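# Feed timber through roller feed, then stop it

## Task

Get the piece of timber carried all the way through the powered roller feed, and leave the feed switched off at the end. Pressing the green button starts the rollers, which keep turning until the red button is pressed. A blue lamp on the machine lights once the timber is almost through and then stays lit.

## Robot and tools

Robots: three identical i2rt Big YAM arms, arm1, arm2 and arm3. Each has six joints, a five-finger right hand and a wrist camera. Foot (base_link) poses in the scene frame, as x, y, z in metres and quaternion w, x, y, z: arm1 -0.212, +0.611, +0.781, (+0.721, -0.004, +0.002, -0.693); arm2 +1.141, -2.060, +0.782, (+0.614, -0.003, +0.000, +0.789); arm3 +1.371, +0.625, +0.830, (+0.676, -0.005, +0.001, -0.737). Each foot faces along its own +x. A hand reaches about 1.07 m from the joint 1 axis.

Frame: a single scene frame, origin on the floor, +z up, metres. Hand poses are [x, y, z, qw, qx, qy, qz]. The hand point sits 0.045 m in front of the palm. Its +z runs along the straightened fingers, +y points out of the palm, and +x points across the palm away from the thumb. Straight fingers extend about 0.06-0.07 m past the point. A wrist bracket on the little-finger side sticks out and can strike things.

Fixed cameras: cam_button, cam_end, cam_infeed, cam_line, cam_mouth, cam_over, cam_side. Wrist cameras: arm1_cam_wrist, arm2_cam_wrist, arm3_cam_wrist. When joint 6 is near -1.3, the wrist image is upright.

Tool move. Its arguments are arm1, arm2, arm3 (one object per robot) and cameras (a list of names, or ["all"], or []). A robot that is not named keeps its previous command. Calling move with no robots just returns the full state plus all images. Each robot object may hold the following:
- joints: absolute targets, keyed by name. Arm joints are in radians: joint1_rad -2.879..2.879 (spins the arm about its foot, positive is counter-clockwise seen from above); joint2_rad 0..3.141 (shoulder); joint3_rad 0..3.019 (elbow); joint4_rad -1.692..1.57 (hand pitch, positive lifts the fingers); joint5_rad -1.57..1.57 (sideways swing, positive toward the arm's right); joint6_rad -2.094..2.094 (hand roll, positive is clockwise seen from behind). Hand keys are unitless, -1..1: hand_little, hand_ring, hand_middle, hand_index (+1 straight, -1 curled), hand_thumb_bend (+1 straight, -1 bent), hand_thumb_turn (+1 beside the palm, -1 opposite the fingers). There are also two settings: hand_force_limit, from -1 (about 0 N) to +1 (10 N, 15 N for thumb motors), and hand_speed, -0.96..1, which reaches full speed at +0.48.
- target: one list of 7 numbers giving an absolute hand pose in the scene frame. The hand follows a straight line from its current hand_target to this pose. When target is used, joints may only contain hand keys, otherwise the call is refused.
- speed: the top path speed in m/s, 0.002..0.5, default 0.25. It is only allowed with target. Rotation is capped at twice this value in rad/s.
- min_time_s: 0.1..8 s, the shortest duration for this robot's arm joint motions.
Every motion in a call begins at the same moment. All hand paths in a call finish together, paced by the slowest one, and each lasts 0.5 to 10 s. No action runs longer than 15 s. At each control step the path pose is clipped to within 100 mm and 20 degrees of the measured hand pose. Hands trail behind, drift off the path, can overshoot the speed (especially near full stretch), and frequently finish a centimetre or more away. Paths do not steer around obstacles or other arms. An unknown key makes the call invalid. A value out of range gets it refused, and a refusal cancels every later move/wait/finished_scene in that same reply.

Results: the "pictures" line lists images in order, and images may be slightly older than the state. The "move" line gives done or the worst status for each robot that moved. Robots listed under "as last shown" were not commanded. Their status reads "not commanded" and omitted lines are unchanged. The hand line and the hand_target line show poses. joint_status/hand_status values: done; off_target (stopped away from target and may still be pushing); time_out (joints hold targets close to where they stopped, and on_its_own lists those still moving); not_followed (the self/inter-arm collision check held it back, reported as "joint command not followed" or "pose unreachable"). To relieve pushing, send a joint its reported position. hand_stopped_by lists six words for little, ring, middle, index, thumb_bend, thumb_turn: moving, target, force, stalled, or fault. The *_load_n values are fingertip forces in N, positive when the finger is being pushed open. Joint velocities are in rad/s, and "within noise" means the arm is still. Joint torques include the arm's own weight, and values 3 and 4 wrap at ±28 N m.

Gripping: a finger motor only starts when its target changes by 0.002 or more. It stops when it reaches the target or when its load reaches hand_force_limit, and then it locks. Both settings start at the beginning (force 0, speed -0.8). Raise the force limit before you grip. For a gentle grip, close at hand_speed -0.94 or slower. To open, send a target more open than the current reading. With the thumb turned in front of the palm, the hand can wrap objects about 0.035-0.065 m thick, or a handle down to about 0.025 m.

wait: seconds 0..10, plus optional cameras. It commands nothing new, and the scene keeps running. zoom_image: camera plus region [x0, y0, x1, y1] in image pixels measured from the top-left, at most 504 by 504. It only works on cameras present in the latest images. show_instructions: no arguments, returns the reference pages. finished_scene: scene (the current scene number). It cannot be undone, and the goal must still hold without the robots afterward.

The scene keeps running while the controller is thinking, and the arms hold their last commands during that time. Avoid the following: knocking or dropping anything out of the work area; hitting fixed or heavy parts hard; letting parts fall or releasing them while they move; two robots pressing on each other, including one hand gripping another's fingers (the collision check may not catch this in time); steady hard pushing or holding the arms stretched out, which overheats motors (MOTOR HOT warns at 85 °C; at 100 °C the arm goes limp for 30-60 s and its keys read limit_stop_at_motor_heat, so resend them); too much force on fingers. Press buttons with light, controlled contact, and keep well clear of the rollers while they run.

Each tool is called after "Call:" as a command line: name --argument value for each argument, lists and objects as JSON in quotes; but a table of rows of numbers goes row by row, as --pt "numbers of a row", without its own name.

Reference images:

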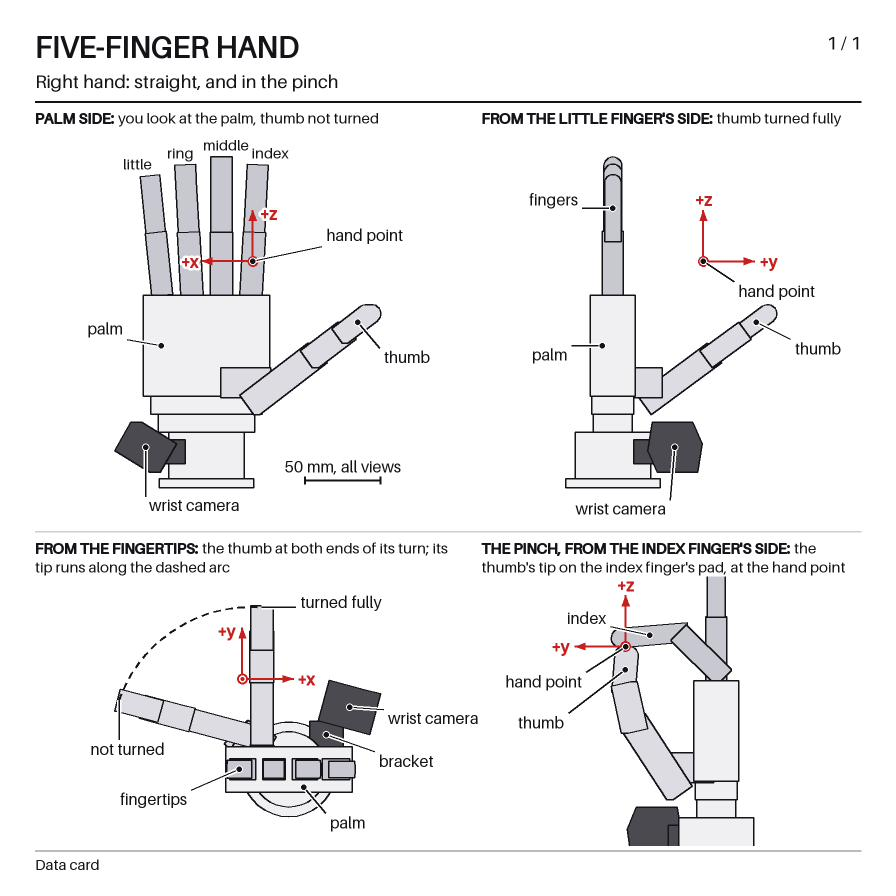

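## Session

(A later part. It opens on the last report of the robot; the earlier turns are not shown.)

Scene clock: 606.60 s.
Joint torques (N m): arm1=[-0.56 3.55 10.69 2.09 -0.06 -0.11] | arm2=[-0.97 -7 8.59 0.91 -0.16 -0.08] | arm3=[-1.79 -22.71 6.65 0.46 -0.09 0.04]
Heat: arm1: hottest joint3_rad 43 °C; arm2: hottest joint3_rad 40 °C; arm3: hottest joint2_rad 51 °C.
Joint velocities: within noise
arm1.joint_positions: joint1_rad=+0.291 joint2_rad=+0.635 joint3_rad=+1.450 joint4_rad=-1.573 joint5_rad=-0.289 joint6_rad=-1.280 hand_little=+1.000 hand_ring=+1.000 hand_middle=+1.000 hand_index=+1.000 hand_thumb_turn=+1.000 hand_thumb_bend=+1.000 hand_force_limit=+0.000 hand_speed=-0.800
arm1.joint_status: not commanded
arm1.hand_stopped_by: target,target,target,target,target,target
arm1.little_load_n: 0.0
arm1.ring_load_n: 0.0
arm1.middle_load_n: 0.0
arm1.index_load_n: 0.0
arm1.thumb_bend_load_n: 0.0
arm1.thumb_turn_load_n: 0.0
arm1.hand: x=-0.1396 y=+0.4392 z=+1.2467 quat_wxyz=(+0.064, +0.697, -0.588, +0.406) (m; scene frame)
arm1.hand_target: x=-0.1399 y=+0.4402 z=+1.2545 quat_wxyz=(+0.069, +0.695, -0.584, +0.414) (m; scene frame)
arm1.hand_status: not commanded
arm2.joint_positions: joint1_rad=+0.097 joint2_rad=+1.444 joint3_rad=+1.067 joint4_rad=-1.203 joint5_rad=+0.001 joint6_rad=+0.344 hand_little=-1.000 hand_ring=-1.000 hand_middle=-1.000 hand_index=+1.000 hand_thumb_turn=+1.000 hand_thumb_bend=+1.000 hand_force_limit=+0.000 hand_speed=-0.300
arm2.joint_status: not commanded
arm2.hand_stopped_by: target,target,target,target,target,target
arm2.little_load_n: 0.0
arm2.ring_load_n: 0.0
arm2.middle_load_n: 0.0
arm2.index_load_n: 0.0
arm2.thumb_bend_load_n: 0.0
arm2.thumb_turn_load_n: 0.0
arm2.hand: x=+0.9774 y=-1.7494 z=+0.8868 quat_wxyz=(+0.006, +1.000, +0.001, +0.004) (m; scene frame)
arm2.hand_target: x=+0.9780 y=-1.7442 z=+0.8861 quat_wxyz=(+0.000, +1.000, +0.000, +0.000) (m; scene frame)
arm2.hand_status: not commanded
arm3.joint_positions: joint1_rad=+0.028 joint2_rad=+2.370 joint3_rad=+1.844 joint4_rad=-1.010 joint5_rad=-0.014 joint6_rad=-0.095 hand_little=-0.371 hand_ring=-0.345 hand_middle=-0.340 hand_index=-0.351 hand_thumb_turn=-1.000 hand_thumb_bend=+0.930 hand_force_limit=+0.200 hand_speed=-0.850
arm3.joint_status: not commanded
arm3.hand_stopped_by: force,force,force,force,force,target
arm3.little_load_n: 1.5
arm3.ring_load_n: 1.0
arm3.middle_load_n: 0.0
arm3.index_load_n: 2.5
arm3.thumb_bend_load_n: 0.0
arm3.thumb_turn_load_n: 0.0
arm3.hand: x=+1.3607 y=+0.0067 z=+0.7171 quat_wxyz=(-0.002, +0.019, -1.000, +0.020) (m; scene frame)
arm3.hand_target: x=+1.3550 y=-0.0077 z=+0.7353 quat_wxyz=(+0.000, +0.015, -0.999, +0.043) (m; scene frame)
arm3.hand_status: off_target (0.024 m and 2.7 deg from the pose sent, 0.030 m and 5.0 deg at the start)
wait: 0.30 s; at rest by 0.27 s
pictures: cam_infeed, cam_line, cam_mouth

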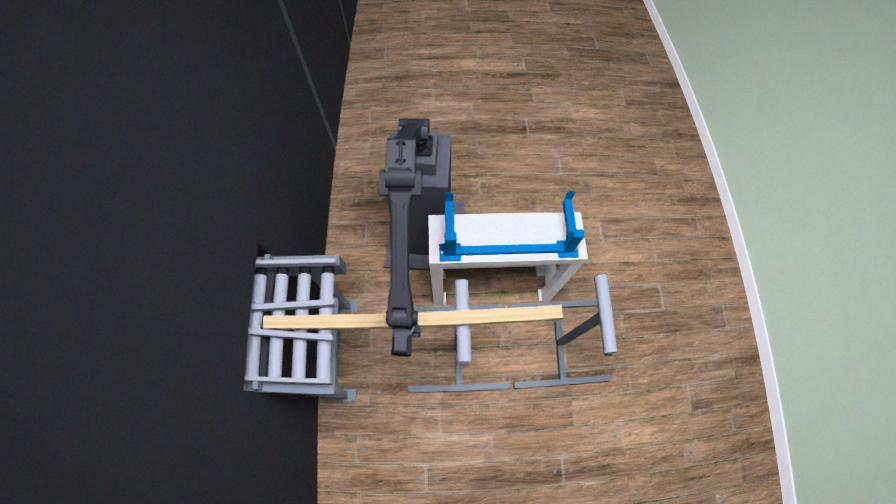

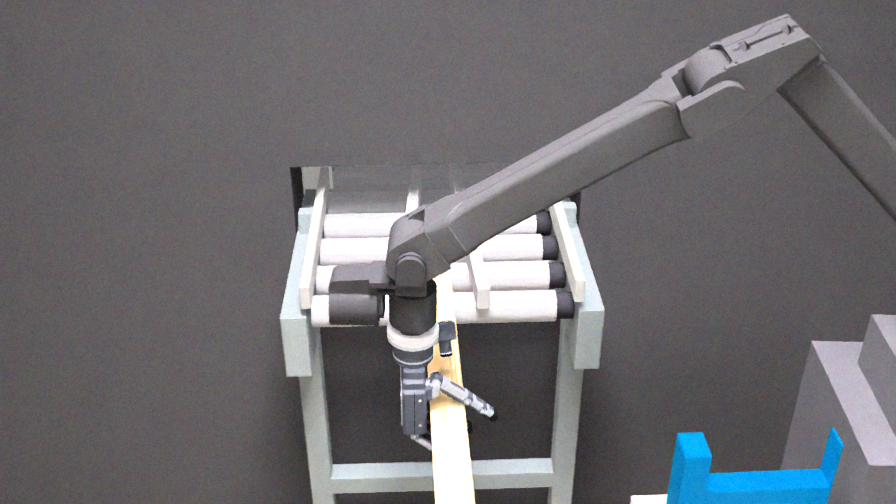

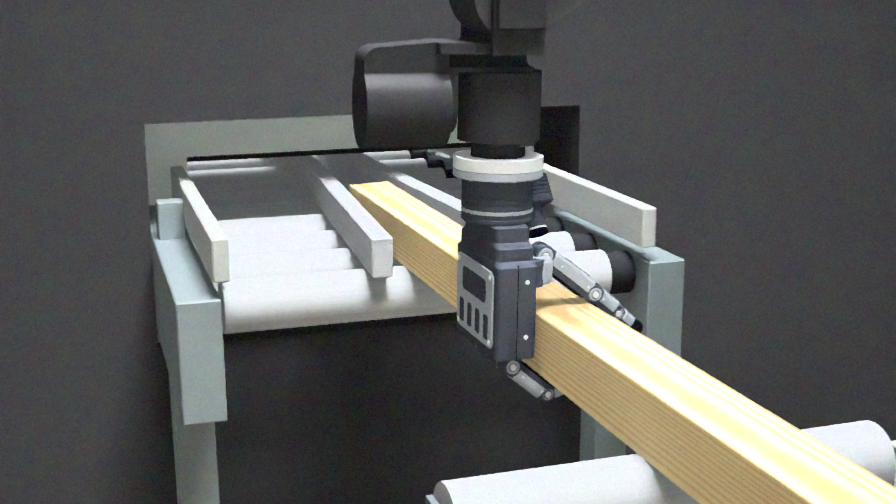

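Call:
move --arm3 '{"target": [1.35, 0.002, 0.708, 0, 0.001, 0.9997, -0.025], "speed": 0.06}' --cameras '[]'

Call:
wait --seconds 0.2 --cameras '["cam_infeed", "cam_mouth"]'

Call:
zoom_image --camera "cam_infeed" --region '[230, 240, 480, 400]'

Call:
zoom_image --camera "cam_mouth" --region '[280, 120, 560, 320]'

Scene clock: 623.07 s.
Joint torques (N m): arm1=[-0.67 3.66 10.74 2.09 -0.05 -0.13] | arm2=[-0.97 -7 8.61 0.9 -0.16 -0.08] | arm3=[-2.08 -19.96 6.11 0.81 0.04 0.13]
Heat: arm1: hottest joint3_rad 43 °C; arm2: hottest joint3_rad 40 °C; arm3: hottest joint2_rad 49 °C.
move: arm3 off_target
Joint velocities: within noise
arm1, arm2: as last shown
arm1.thumb_turn_load_n: 0.5
arm3.joint_positions: joint1_rad=+0.024 joint2_rad=+2.372 joint3_rad=+1.842 joint4_rad=-1.007 joint5_rad=-0.014 joint6_rad=-0.084 hand_little=-0.371 hand_ring=-0.345 hand_middle=-0.340 hand_index=-0.351 hand_thumb_turn=-1.000 hand_thumb_bend=+0.931 hand_force_limit=+0.200 hand_speed=-0.850
arm3.joint_status: not commanded
arm3.hand_stopped_by: force,force,force,force,force,target
arm3.little_load_n: 0.5
arm3.ring_load_n: 0.5
arm3.middle_load_n: 0.0
arm3.index_load_n: 3.0
arm3.thumb_bend_load_n: 0.5
arm3.thumb_turn_load_n: 0.5
arm3.hand: x=+1.3585 y=+0.0067 z=+0.7157 quat_wxyz=(-0.002, +0.011, -1.000, +0.020) (m; scene frame)
arm3.hand_target: x=+1.3499 y=+0.0022 z=+0.7082 quat_wxyz=(+0.000, -0.001, -1.000, +0.025) (m; scene frame)
arm3.hand_status: off_target (0.012 m and 1.5 deg from the pose sent, 0.015 m and 2.3 deg at the start)
pictures: none
No camera images: "cameras" was empty.

Scene clock: 623.27 s.
Joint torques (N m): arm1=[-0.56 3.6 10.74 2.06 -0.04 -0.11] | arm2=[-0.97 -6.95 8.59 0.91 -0.16 -0.08] | arm3=[-2.32 -19.96 6.05 0.73 0.04 0.12]
Heat: arm1: hottest joint3_rad 43 °C; arm2: hottest joint3_rad 40 °C; arm3: hottest joint2_rad 49 °C.
Joint velocities: within noise
arm1.joint_positions: joint1_rad=+0.291 joint2_rad=+0.635 joint3_rad=+1.450 joint4_rad=-1.573 joint5_rad=-0.289 joint6_rad=-1.280 hand_little=+1.000 hand_ring=+1.000 hand_middle=+1.000 hand_index=+1.000 hand_thumb_turn=+1.000 hand_thumb_bend=+1.000 hand_force_limit=+0.000 hand_speed=-0.800
arm1.joint_status: not commanded
arm1.hand_stopped_by: target,target,target,target,target,target
arm1.little_load_n: 0.0
arm1.ring_load_n: 0.0
arm1.middle_load_n: 0.0
arm1.index_load_n: 0.0
arm1.thumb_bend_load_n: 0.0
arm1.thumb_turn_load_n: 0.0
arm1.hand: x=-0.1396 y=+0.4392 z=+1.2467 quat_wxyz=(+0.064, +0.697, -0.588, +0.406) (m; scene frame)
arm1.hand_target: x=-0.1399 y=+0.4402 z=+1.2545 quat_wxyz=(+0.069, +0.695, -0.584, +0.414) (m; scene frame)
arm1.hand_status: not commanded
arm2.joint_positions: joint1_rad=+0.097 joint2_rad=+1.444 joint3_rad=+1.067 joint4_rad=-1.203 joint5_rad=+0.001 joint6_rad=+0.344 hand_little=-1.000 hand_ring=-1.000 hand_middle=-1.000 hand_index=+1.000 hand_thumb_turn=+1.000 hand_thumb_bend=+1.000 hand_force_limit=+0.000 hand_speed=-0.300
arm2.joint_status: not commanded
arm2.hand_stopped_by: target,target,target,target,target,target
arm2.little_load_n: 0.0
arm2.ring_load_n: 0.0
arm2.middle_load_n: 0.0
arm2.index_load_n: 0.0
arm2.thumb_bend_load_n: 0.0
arm2.thumb_turn_load_n: 0.0
arm2.hand: x=+0.9774 y=-1.7494 z=+0.8868 quat_wxyz=(+0.006, +1.000, +0.001, +0.004) (m; scene frame)
arm2.hand_target: x=+0.9780 y=-1.7442 z=+0.8861 quat_wxyz=(+0.000, +1.000, +0.000, +0.000) (m; scene frame)
arm2.hand_status: not commanded
arm3.joint_positions: joint1_rad=+0.024 joint2_rad=+2.372 joint3_rad=+1.842 joint4_rad=-1.007 joint5_rad=-0.014 joint6_rad=-0.084 hand_little=-0.371 hand_ring=-0.345 hand_middle=-0.340 hand_index=-0.351 hand_thumb_turn=-1.000 hand_thumb_bend=+0.931 hand_force_limit=+0.200 hand_speed=-0.850
arm3.joint_status: not commanded
arm3.hand_stopped_by: force,force,force,force,force,target
arm3.little_load_n: 0.5
arm3.ring_load_n: 1.0
arm3.middle_load_n: 0.0
arm3.index_load_n: 2.5
arm3.thumb_bend_load_n: 1.0
arm3.thumb_turn_load_n: 0.0
arm3.hand: x=+1.3585 y=+0.0067 z=+0.7157 quat_wxyz=(-0.002, +0.011, -1.000, +0.020) (m; scene frame)
arm3.hand_target: x=+1.3499 y=+0.0022 z=+0.7082 quat_wxyz=(+0.000, -0.001, -1.000, +0.025) (m; scene frame)
arm3.hand_status: off_target (0.012 m and 1.5 deg from the pose sent, 0.015 m and 2.3 deg at the start)
wait: 0.20 s; no rest
pictures: cam_infeed, cam_mouth

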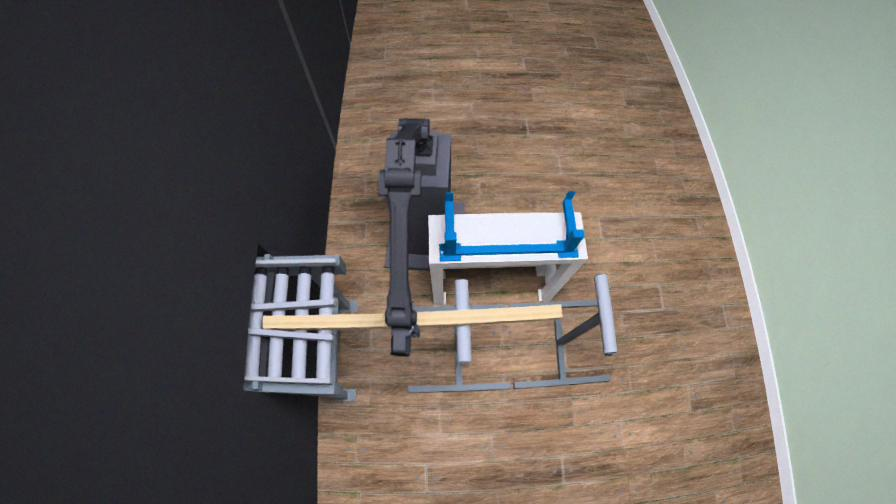

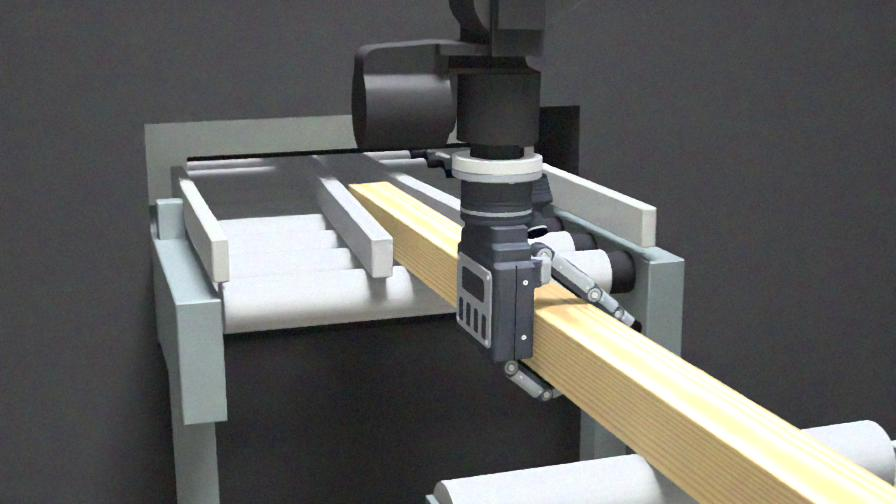

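Scaled by 2.016 from the camera's 896x504 image, which has a finer 1280x720 frame.

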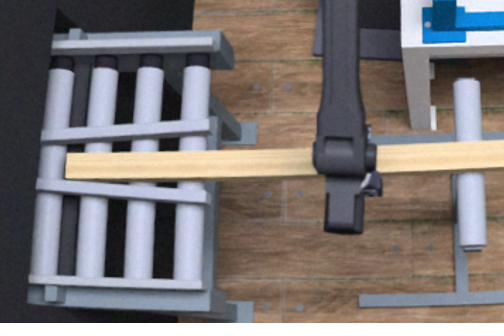

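Scaled by 1.800 from the camera's 896x504 image, which has a finer 1280x720 frame.

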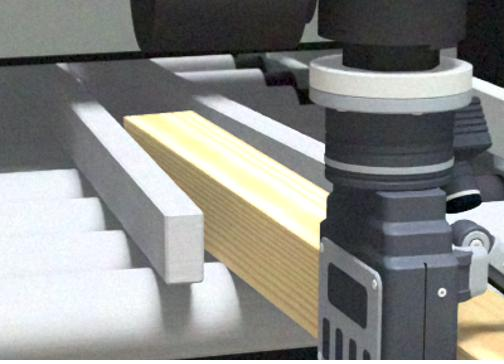

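Call:
move --arm3 '{"target": [1.35, 0.004, 0.675, 0, 0.008, 0.9997, -0.02], "speed": 0.06}' --cameras '[]'

Call:
wait --seconds 0.2 --cameras '["cam_infeed", "cam_mouth"]'

Call:
zoom_image --camera "cam_infeed" --region '[230, 240, 480, 400]'

Call:
zoom_image --camera "cam_mouth" --region '[280, 120, 680, 504]'

Scene clock: 630.40 s.
Joint torques (N m): arm1=[-0.5 3.43 10.77 2.13 -0.04 -0.13] | arm2=[-0.97 -7 8.59 0.92 -0.16 -0.08] | arm3=[-2.32 -16.73 5.56 2.3 0.1 0.17]
Heat: arm1: hottest joint3_rad 43 °C; arm2: hottest joint3_rad 40 °C; arm3: hottest joint2_rad 48 °C.
move: arm3 off_target
Joint velocities: within noise
arm1, arm2: as last shown
arm3.joint_positions: joint1_rad=+0.023 joint2_rad=+2.374 joint3_rad=+1.839 joint4_rad=-1.004 joint5_rad=-0.014 joint6_rad=-0.076 hand_little=-0.371 hand_ring=-0.345 hand_middle=-0.340 hand_index=-0.351 hand_thumb_turn=-1.000 hand_thumb_bend=+0.931 hand_force_limit=+0.200 hand_speed=-0.850
arm3.joint_status: not commanded
arm3.hand_stopped_by: force,force,force,force,force,target
arm3.little_load_n: 0.0
arm3.ring_load_n: 0.0
arm3.middle_load_n: 0.0
arm3.index_load_n: 0.5
arm3.thumb_bend_load_n: 3.0
arm3.thumb_turn_load_n: 1.0
arm3.hand: x=+1.3585 y=+0.0077 z=+0.7133 quat_wxyz=(-0.002, +0.006, -1.000, +0.019) (m; scene frame)
arm3.hand_target: x=+1.3503 y=+0.0063 z=+0.6768 quat_wxyz=(+0.000, -0.008, -1.000, +0.020) (m; scene frame)
arm3.hand_status: off_target (0.039 m and 1.6 deg from the pose sent, 0.042 m and 2.1 deg at the start)
pictures: none
No camera images: "cameras" was empty.

Scene clock: 630.60 s.
Joint torques (N m): arm1=[-0.44 3.6 10.7 2.13 -0.05 -0.11] | arm2=[-0.97 -6.95 8.61 0.9 -0.16 -0.08] | arm3=[-2.26 -16.79 5.64 2.29 0.1 0.18]
Heat: arm1: hottest joint3_rad 43 °C; arm2: hottest joint3_rad 40 °C; arm3: hottest joint2_rad 48 °C.
Joint velocities: within noise
arm1.joint_positions: joint1_rad=+0.291 joint2_rad=+0.635 joint3_rad=+1.450 joint4_rad=-1.573 joint5_rad=-0.289 joint6_rad=-1.280 hand_little=+1.000 hand_ring=+1.000 hand_middle=+1.000 hand_index=+1.000 hand_thumb_turn=+1.000 hand_thumb_bend=+1.000 hand_force_limit=+0.000 hand_speed=-0.800
arm1.joint_status: not commanded
arm1.hand_stopped_by: target,target,target,target,target,target
arm1.little_load_n: 0.0
arm1.ring_load_n: 0.0
arm1.middle_load_n: 0.0
arm1.index_load_n: 0.0
arm1.thumb_bend_load_n: 0.0
arm1.thumb_turn_load_n: 0.0
arm1.hand: x=-0.1396 y=+0.4392 z=+1.2467 quat_wxyz=(+0.064, +0.697, -0.588, +0.406) (m; scene frame)
arm1.hand_target: x=-0.1399 y=+0.4402 z=+1.2545 quat_wxyz=(+0.069, +0.695, -0.584, +0.414) (m; scene frame)
arm1.hand_status: not commanded
arm2.joint_positions: joint1_rad=+0.097 joint2_rad=+1.444 joint3_rad=+1.067 joint4_rad=-1.203 joint5_rad=+0.001 joint6_rad=+0.344 hand_little=-1.000 hand_ring=-1.000 hand_middle=-1.000 hand_index=+1.000 hand_thumb_turn=+1.000 hand_thumb_bend=+1.000 hand_force_limit=+0.000 hand_speed=-0.300
arm2.joint_status: not commanded
arm2.hand_stopped_by: target,target,target,target,target,target
arm2.little_load_n: 0.0
arm2.ring_load_n: 0.0
arm2.middle_load_n: 0.0
arm2.index_load_n: 0.0
arm2.thumb_bend_load_n: -0.5
arm2.thumb_turn_load_n: 0.0
arm2.hand: x=+0.9774 y=-1.7494 z=+0.8868 quat_wxyz=(+0.006, +1.000, +0.001, +0.004) (m; scene frame)
arm2.hand_target: x=+0.9780 y=-1.7442 z=+0.8861 quat_wxyz=(+0.000, +1.000, +0.000, +0.000) (m; scene frame)
arm2.hand_status: not commanded
arm3.joint_positions: joint1_rad=+0.023 joint2_rad=+2.374 joint3_rad=+1.839 joint4_rad=-1.004 joint5_rad=-0.014 joint6_rad=-0.076 hand_little=-0.371 hand_ring=-0.345 hand_middle=-0.340 hand_index=-0.351 hand_thumb_turn=-1.000 hand_thumb_bend=+0.931 hand_force_limit=+0.200 hand_speed=-0.850
arm3.joint_status: not commanded
arm3.hand_stopped_by: force,force,force,force,force,target
arm3.little_load_n: 0.0
arm3.ring_load_n: 0.0
arm3.middle_load_n: 0.0
arm3.index_load_n: 0.5
arm3.thumb_bend_load_n: 3.0
arm3.thumb_turn_load_n: 1.5
arm3.hand: x=+1.3585 y=+0.0077 z=+0.7133 quat_wxyz=(-0.002, +0.006, -1.000, +0.019) (m; scene frame)
arm3.hand_target: x=+1.3503 y=+0.0063 z=+0.6768 quat_wxyz=(+0.000, -0.008, -1.000, +0.020) (m; scene frame)
arm3.hand_status: off_target (0.039 m and 1.6 deg from the pose sent, 0.042 m and 2.1 deg at the start)
wait: 0.20 s; no rest
pictures: cam_infeed, cam_mouth

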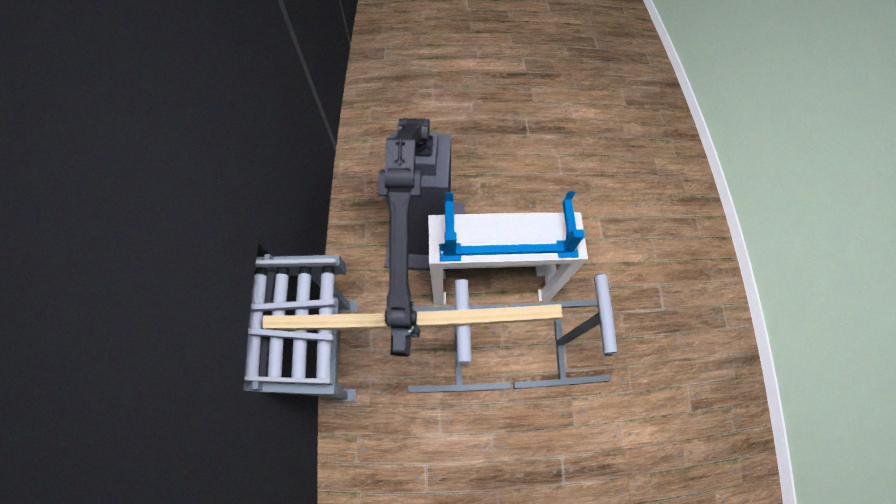

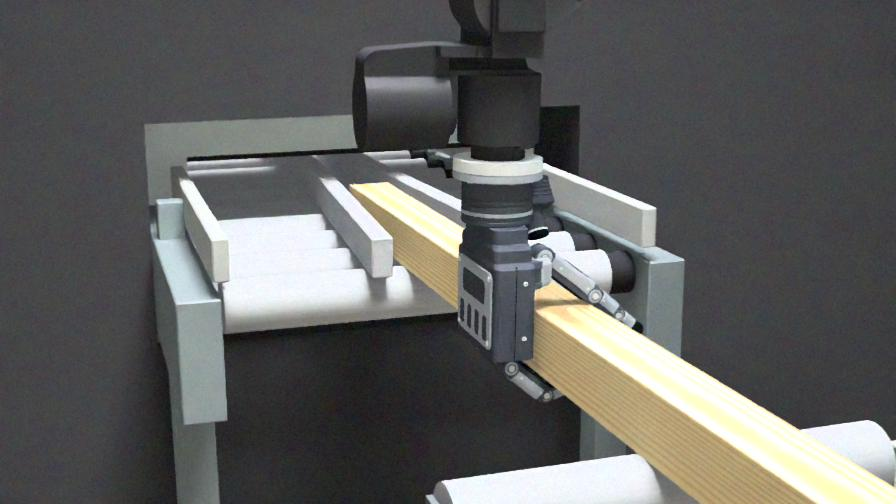

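Scaled by 2.016 from the camera's 896x504 image, which has a finer 1280x720 frame.

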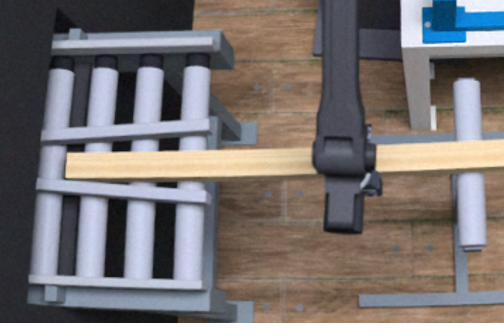

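Scaled by 1.260 from the camera's 896x504 image, which has a finer 1280x720 frame.

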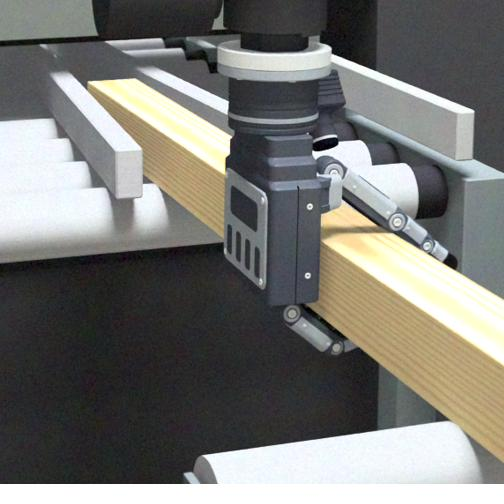

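Call:
move --arm3 '{"target": [1.225, 0.006, 0.70, 0, 0.02, 0.9997, -0.02], "speed": 0.06}' --cameras '[]'

Call:
wait --seconds 0.2 --cameras '["cam_infeed", "cam_mouth", "cam_line"]'

Call:
zoom_image --camera "cam_infeed" --region '[230, 240, 480, 400]'

Scene clock: 646.77 s.
Joint torques (N m): arm1=[-0.44 3.55 10.63 2.1 -0.05 -0.12] | arm2=[-0.97 -7 8.61 0.9 -0.16 -0.08] | arm3=[-2.67 -18.26 8.53 -0.03 0.32 0.06]
Heat: arm1: hottest joint3_rad 43 °C; arm2: hottest joint3_rad 40 °C; arm3: hottest joint2_rad 43 °C.
move: arm3 off_target
Joint velocities: within noise
arm1, arm2: as last shown
arm2.ring_load_n: 0.5
arm2.thumb_bend_load_n: 0.0
arm3.joint_positions: joint1_rad=-0.154 joint2_rad=+2.405 joint3_rad=+1.901 joint4_rad=-1.027 joint5_rad=-0.025 joint6_rad=-0.221 hand_little=-0.371 hand_ring=-0.345 hand_middle=-0.340 hand_index=-0.351 hand_thumb_turn=-1.000 hand_thumb_bend=+0.931 hand_force_limit=+0.200 hand_speed=-0.850
arm3.joint_status: not commanded
arm3.hand_stopped_by: force,force,force,force,force,target
arm3.little_load_n: 1.0
arm3.ring_load_n: 0.0
arm3.middle_load_n: 0.0
arm3.index_load_n: 0.5
arm3.thumb_bend_load_n: 2.0
arm3.thumb_turn_load_n: 1.0
arm3.hand: x=+1.2406 y=+0.0099 z=+0.7139 quat_wxyz=(-0.004, -0.010, -1.000, +0.025) (m; scene frame)
arm3.hand_target: x=+1.2252 y=+0.0069 z=+0.7003 quat_wxyz=(+0.000, -0.020, -1.000, +0.021) (m; scene frame)
arm3.hand_status: off_target (0.021 m and 1.4 deg from the pose sent, 0.134 m and 3.0 deg at the start)
pictures: none
No camera images: "cameras" was empty.

Scene clock: 646.97 s.
Joint torques (N m): arm1=[-0.38 3.43 10.76 2.15 -0.03 -0.12] | arm2=[-0.97 -7 8.61 0.91 -0.16 -0.08] | arm3=[-2.73 -18.2 8.5 -0.05 0.32 0.05]
Heat: arm1: hottest joint3_rad 43 °C; arm2: hottest joint3_rad 40 °C; arm3: hottest joint2_rad 43 °C.
Joint velocities: within noise
arm1.joint_positions: joint1_rad=+0.291 joint2_rad=+0.635 joint3_rad=+1.450 joint4_rad=-1.573 joint5_rad=-0.289 joint6_rad=-1.280 hand_little=+1.000 hand_ring=+1.000 hand_middle=+1.000 hand_index=+1.000 hand_thumb_turn=+1.000 hand_thumb_bend=+1.000 hand_force_limit=+0.000 hand_speed=-0.800
arm1.joint_status: not commanded
arm1.hand_stopped_by: target,target,target,target,target,target
arm1.little_load_n: 0.0
arm1.ring_load_n: 0.0
arm1.middle_load_n: 0.0
arm1.index_load_n: 0.0
arm1.thumb_bend_load_n: 0.0
arm1.thumb_turn_load_n: 0.0
arm1.hand: x=-0.1396 y=+0.4392 z=+1.2467 quat_wxyz=(+0.064, +0.697, -0.588, +0.406) (m; scene frame)
arm1.hand_target: x=-0.1399 y=+0.4402 z=+1.2545 quat_wxyz=(+0.069, +0.695, -0.584, +0.414) (m; scene frame)
arm1.hand_status: not commanded
arm2.joint_positions: joint1_rad=+0.097 joint2_rad=+1.444 joint3_rad=+1.067 joint4_rad=-1.203 joint5_rad=+0.001 joint6_rad=+0.344 hand_little=-1.000 hand_ring=-1.000 hand_middle=-1.000 hand_index=+1.000 hand_thumb_turn=+1.000 hand_thumb_bend=+1.000 hand_force_limit=+0.000 hand_speed=-0.300
arm2.joint_status: not commanded
arm2.hand_stopped_by: target,target,target,target,target,target
arm2.little_load_n: 0.0
arm2.ring_load_n: 0.0
arm2.middle_load_n: 0.0
arm2.index_load_n: 0.0
arm2.thumb_bend_load_n: 0.0
arm2.thumb_turn_load_n: 0.0
arm2.hand: x=+0.9774 y=-1.7494 z=+0.8868 quat_wxyz=(+0.006, +1.000, +0.001, +0.004) (m; scene frame)
arm2.hand_target: x=+0.9780 y=-1.7442 z=+0.8861 quat_wxyz=(+0.000, +1.000, +0.000, +0.000) (m; scene frame)
arm2.hand_status: not commanded
arm3.joint_positions: joint1_rad=-0.154 joint2_rad=+2.405 joint3_rad=+1.901 joint4_rad=-1.027 joint5_rad=-0.025 joint6_rad=-0.221 hand_little=-0.371 hand_ring=-0.345 hand_middle=-0.340 hand_index=-0.351 hand_thumb_turn=-1.000 hand_thumb_bend=+0.931 hand_force_limit=+0.200 hand_speed=-0.850
arm3.joint_status: not commanded
arm3.hand_stopped_by: force,force,force,force,force,target
arm3.little_load_n: 1.0
arm3.ring_load_n: 0.0
arm3.middle_load_n: 0.0
arm3.index_load_n: 0.5
arm3.thumb_bend_load_n: 2.0
arm3.thumb_turn_load_n: 1.5
arm3.hand: x=+1.2406 y=+0.0099 z=+0.7139 quat_wxyz=(-0.004, -0.010, -1.000, +0.025) (m; scene frame)
arm3.hand_target: x=+1.2252 y=+0.0069 z=+0.7003 quat_wxyz=(+0.000, -0.020, -1.000, +0.021) (m; scene frame)
arm3.hand_status: off_target (0.021 m and 1.4 deg from the pose sent, 0.134 m and 3.0 deg at the start)
wait: 0.20 s; no rest
pictures: cam_infeed, cam_line, cam_mouth

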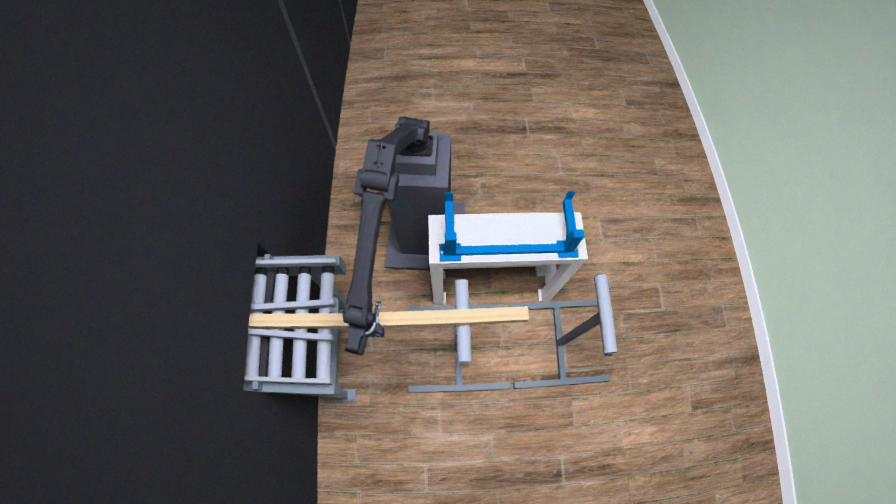

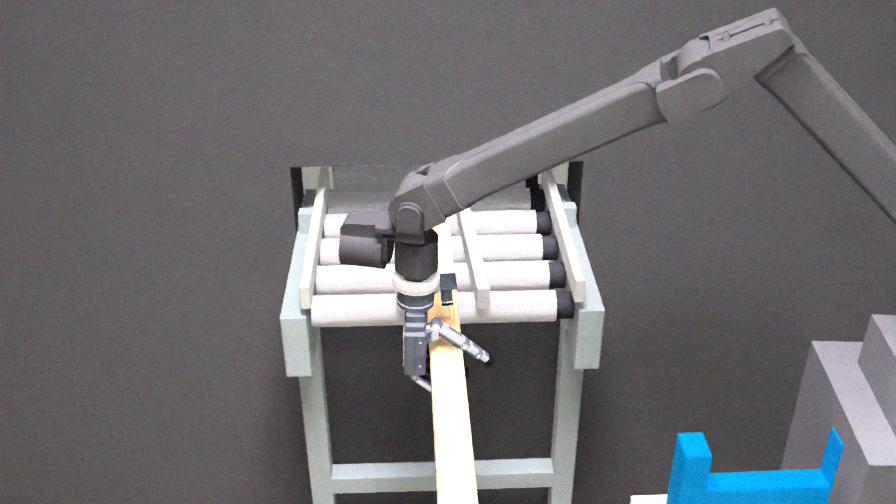

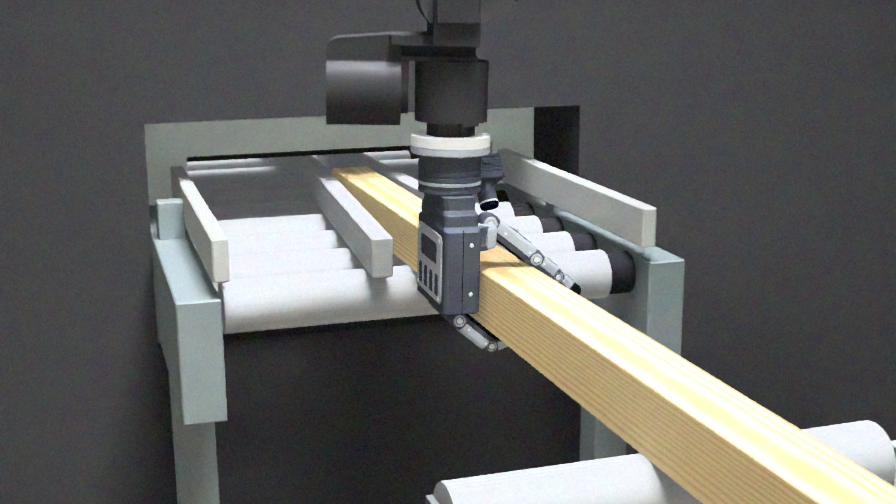

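Scaled by 2.016 from the camera's 896x504 image, which has a finer 1280x720 frame.

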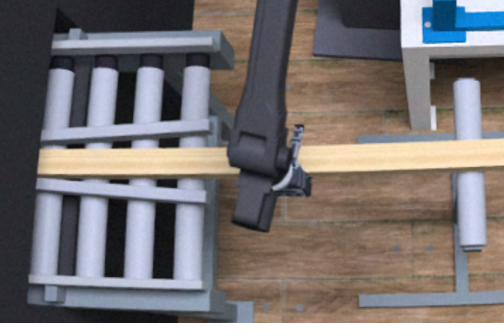

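Call:
move --arm3 '{"target": [1.17, 0.006, 0.70, 0, -0.02, 1, -0.02], "speed": 0.06}' --cameras '["cam_infeed", "cam_mouth"]'

Scene clock: 686.07 s.
Joint torques (N m): arm1=[-0.44 3.25 10.73 2.13 -0.02 -0.12] | arm2=[-0.97 -7 8.59 0.9 -0.16 -0.08] | arm3=[-1.49 -19.02 8.77 -0.12 0.01 -0.08]
Heat: arm1: hottest joint3_rad 43 °C; arm2: hottest joint3_rad 40 °C; arm3: hottest joint2_rad 40 °C.
move: arm3 off_target
Joint velocities: within noise
arm1, arm2: as last shown
arm1.middle_load_n: -0.5
arm3.joint_positions: joint1_rad=-0.236 joint2_rad=+2.454 joint3_rad=+1.997 joint4_rad=-1.075 joint5_rad=-0.021 joint6_rad=-0.356 hand_little=-0.371 hand_ring=-0.345 hand_middle=-0.340 hand_index=-0.351 hand_thumb_turn=-1.000 hand_thumb_bend=+0.931 hand_force_limit=+0.200 hand_speed=-0.850
arm3.joint_status: not commanded
arm3.hand_stopped_by: force,force,force,force,force,target
arm3.little_load_n: 0.0
arm3.ring_load_n: 0.0
arm3.middle_load_n: 0.0
arm3.index_load_n: 0.0
arm3.thumb_bend_load_n: 0.5
arm3.thumb_turn_load_n: 0.5
arm3.hand: x=+1.1763 y=+0.0103 z=+0.7142 quat_wxyz=(+0.000, +0.017, -1.000, +0.025) (m; scene frame)
arm3.hand_target: x=+1.1702 y=+0.0067 z=+0.7000 quat_wxyz=(+0.000, +0.020, -1.000, +0.021) (m; scene frame)
arm3.hand_status: off_target (0.016 m and 0.6 deg from the pose sent, 0.072 m and 3.5 deg at the start)
pictures: cam_infeed, cam_mouth

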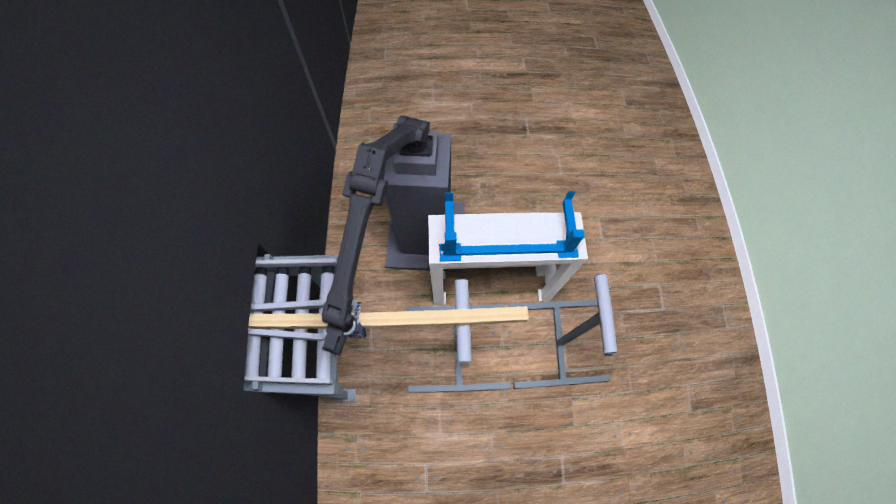

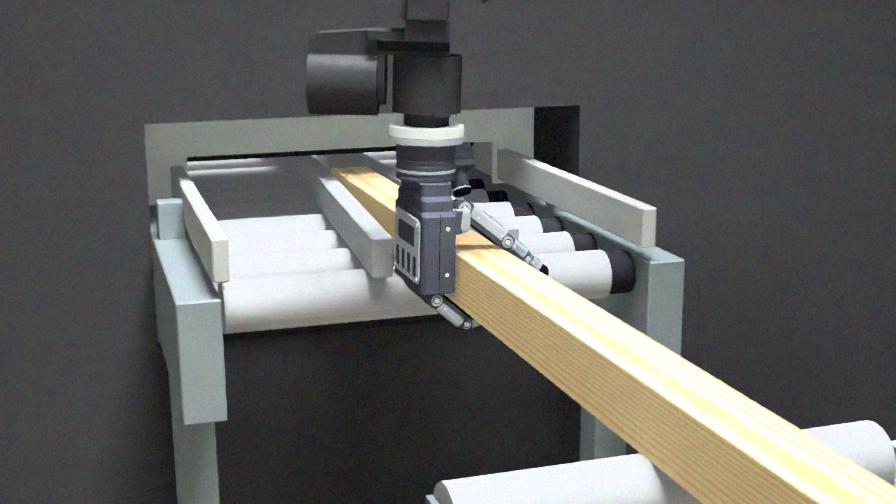

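Call:
move --arm3 '{"joints": {"hand_little": 1, "hand_ring": 1, "hand_middle": 1, "hand_index": 1, "hand_thumb_bend": 1, "hand_speed": -0.3}}' --arm2 '{"target": [0.978, -1.744, 0.866, 0, 1, 0, 0], "speed": 0.03}' --cameras '["cam_button", "cam_mouth"]'

Call:
move --arm3 '{"target": [1.172, 0.0, 0.92, 0, 0, 1, 0], "speed": 0.15}' --cameras '["cam_button", "cam_infeed", "cam_mouth"]'

Scene clock: 695.37 s.
Joint torques (N m): arm1=[-0.38 3.43 10.74 2.1 -0.04 -0.12] | arm2=[-0.91 -6.24 7.82 1.39 -0.14 -0.08] | arm3=[-1.44 -19.14 8.49 -0.08 0 -0.06]
Heat: arm1: hottest joint3_rad 43 °C; arm2: hottest joint3_rad 40 °C; arm3: hottest joint2_rad 40 °C.
move: arm2 done; arm3 done
Joint velocities: within noise
arm1: as last shown
arm1.middle_load_n: 0.0
arm1.index_load_n: 0.5
arm2.joint_positions: joint1_rad=+0.096 joint2_rad=+1.455 joint3_rad=+1.041 joint4_rad=-1.158 joint5_rad=+0.001 joint6_rad=+0.344 hand_little=-1.000 hand_ring=-1.000 hand_middle=-1.000 hand_index=+1.000 hand_thumb_turn=+1.000 hand_thumb_bend=+1.000 hand_force_limit=+0.000 hand_speed=-0.300
arm2.joint_status: not commanded
arm2.hand_stopped_by: target,target,target,target,target,target
arm2.little_load_n: 0.0
arm2.ring_load_n: 0.0
arm2.middle_load_n: 0.0
arm2.index_load_n: -1.0
arm2.thumb_bend_load_n: 0.0
arm2.thumb_turn_load_n: 0.0
arm2.hand: x=+0.9774 y=-1.7486 z=+0.8731 quat_wxyz=(+0.002, +1.000, +0.001, +0.002) (m; scene frame)
arm2.hand_target: x=+0.9781 y=-1.7442 z=+0.8661 quat_wxyz=(+0.000, +1.000, +0.000, +0.000) (m; scene frame)
arm2.hand_status: done (0.008 m and 0.4 deg from the pose sent, 0.021 m and 0.8 deg at the start)
arm3.joint_positions: joint1_rad=-0.236 joint2_rad=+2.456 joint3_rad=+2.000 joint4_rad=-1.075 joint5_rad=-0.021 joint6_rad=-0.358 hand_little=+1.000 hand_ring=+1.000 hand_middle=+1.000 hand_index=+1.000 hand_thumb_turn=-1.000 hand_thumb_bend=+1.000 hand_force_limit=+0.200 hand_speed=-0.300
arm3.joint_status: all done
arm3.hand_stopped_by: target,target,target,target,target,target
arm3.little_load_n: 0.0
arm3.ring_load_n: 0.0
arm3.middle_load_n: 0.0
arm3.index_load_n: 0.0
arm3.thumb_bend_load_n: 0.0
arm3.thumb_turn_load_n: 0.5
arm3.hand: x=+1.1759 y=+0.0098 z=+0.7134 quat_wxyz=(+0.001, +0.018, -1.000, +0.025) (m; scene frame)
arm3.hand_target: x=+1.1702 y=+0.0067 z=+0.7001 quat_wxyz=(+0.000, +0.020, -1.000, +0.021) (m; scene frame)
arm3.hand_status: not commanded
pictures: cam_button, cam_mouth

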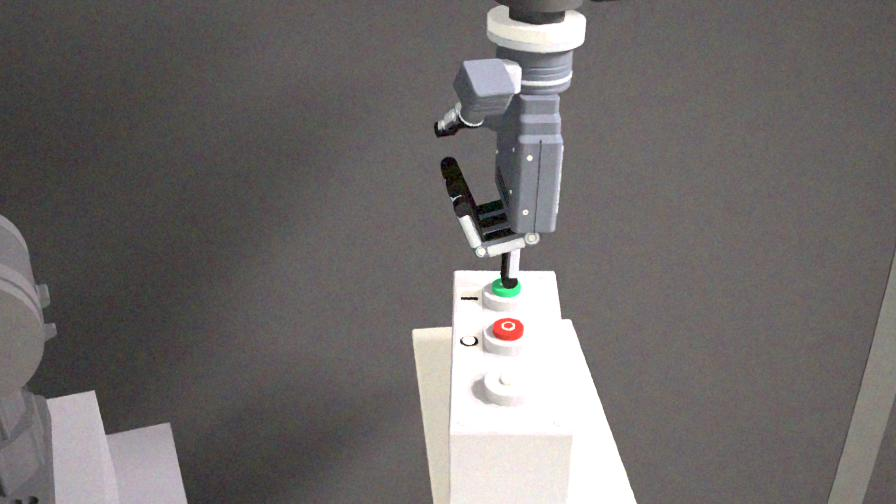

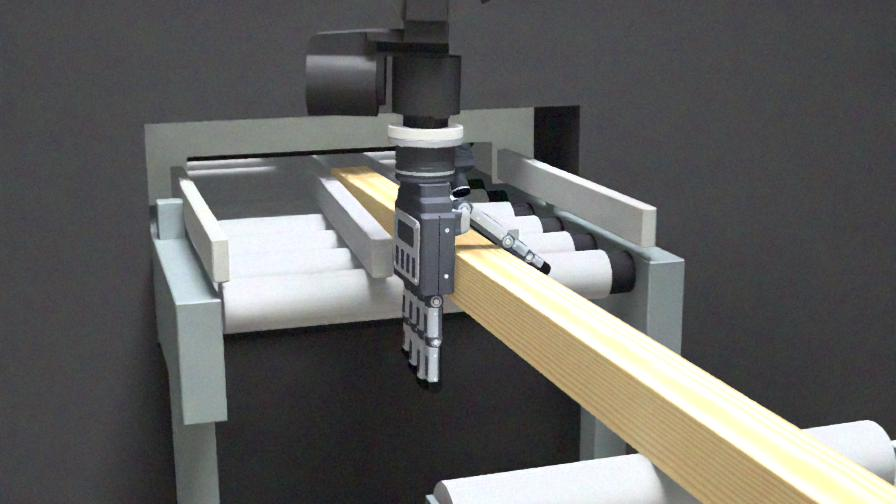

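Scene clock: 697.53 s.
Joint torques (N m): arm1=[-0.44 3.55 10.81 2.11 -0.04 -0.12] | arm2=[-0.91 -6.18 7.82 1.39 -0.14 -0.08] | arm3=[-1.08 -23 9.26 -0.4 0.02 0.12]
Heat: arm1: hottest joint3_rad 43 °C; arm2: hottest joint3_rad 40 °C; arm3: hottest joint3_rad 41 °C.
move: arm3 off_target
Joint velocities: within noise
arm1, arm2: as last shown
arm1.index_load_n: 0.0
arm2.index_load_n: -1.5
arm3.joint_positions: joint1_rad=-0.236 joint2_rad=+2.385 joint3_rad=+2.367 joint4_rad=-1.592 joint5_rad=-0.007 joint6_rad=-0.334 hand_little=+1.000 hand_ring=+1.000 hand_middle=+1.000 hand_index=+1.000 hand_thumb_turn=-1.000 hand_thumb_bend=+1.000 hand_force_limit=+0.200 hand_speed=-0.300
arm3.joint_status: not commanded
arm3.hand_stopped_by: target,target,target,target,target,target
arm3.little_load_n: 0.0
arm3.ring_load_n: 0.5
arm3.middle_load_n: 0.0
arm3.index_load_n: 0.0
arm3.thumb_bend_load_n: 0.0
arm3.thumb_turn_load_n: 0.0
arm3.hand: x=+1.1754 y=+0.0074 z=+0.9036 quat_wxyz=(-0.006, +0.005, -1.000, -0.015) (m; scene frame)
arm3.hand_target: x=+1.1723 y=+0.0005 z=+0.9201 quat_wxyz=(+0.000, +0.000, -1.000, +0.000) (m; scene frame)
arm3.hand_status: off_target (0.018 m and 1.9 deg from the pose sent, 0.207 m and 3.5 deg at the start)
pictures: cam_button, cam_infeed, cam_mouth

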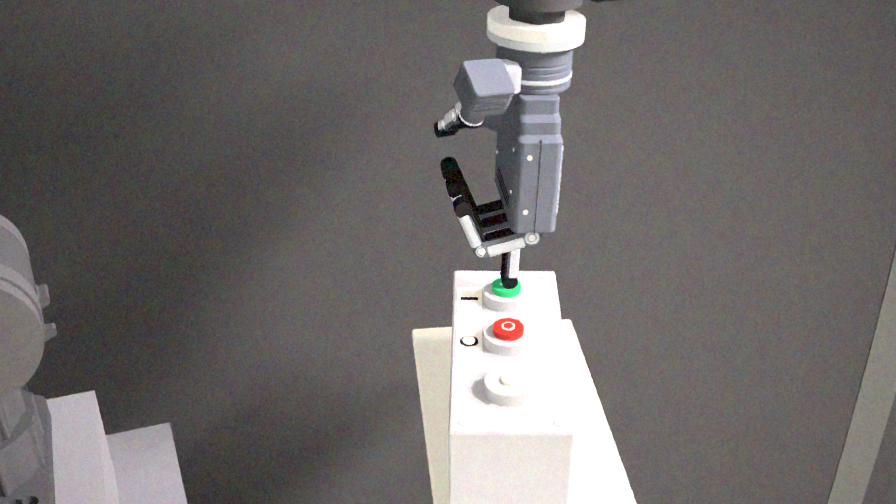

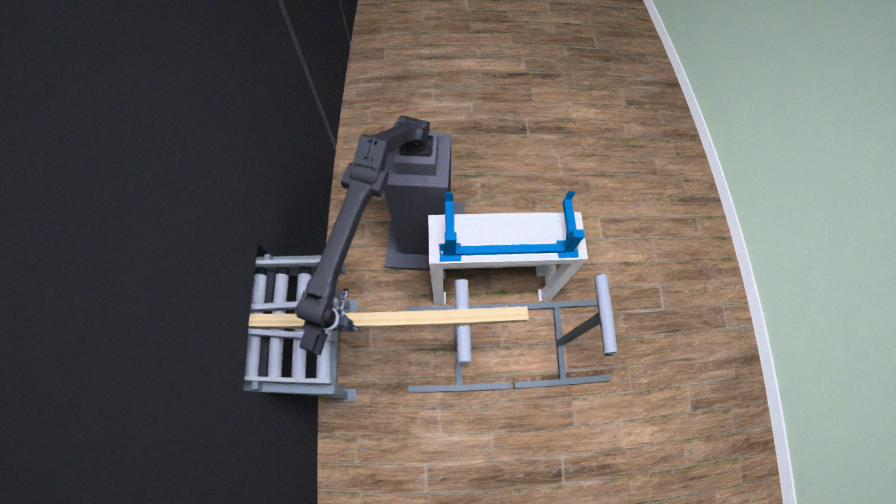

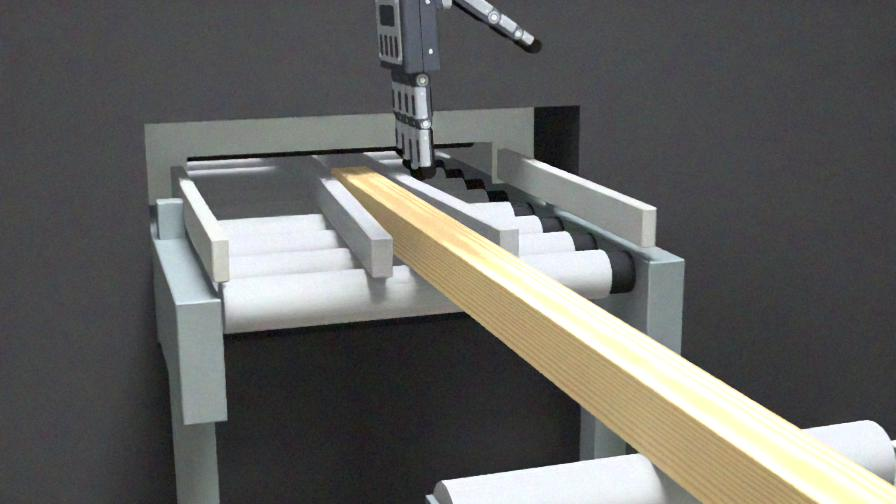

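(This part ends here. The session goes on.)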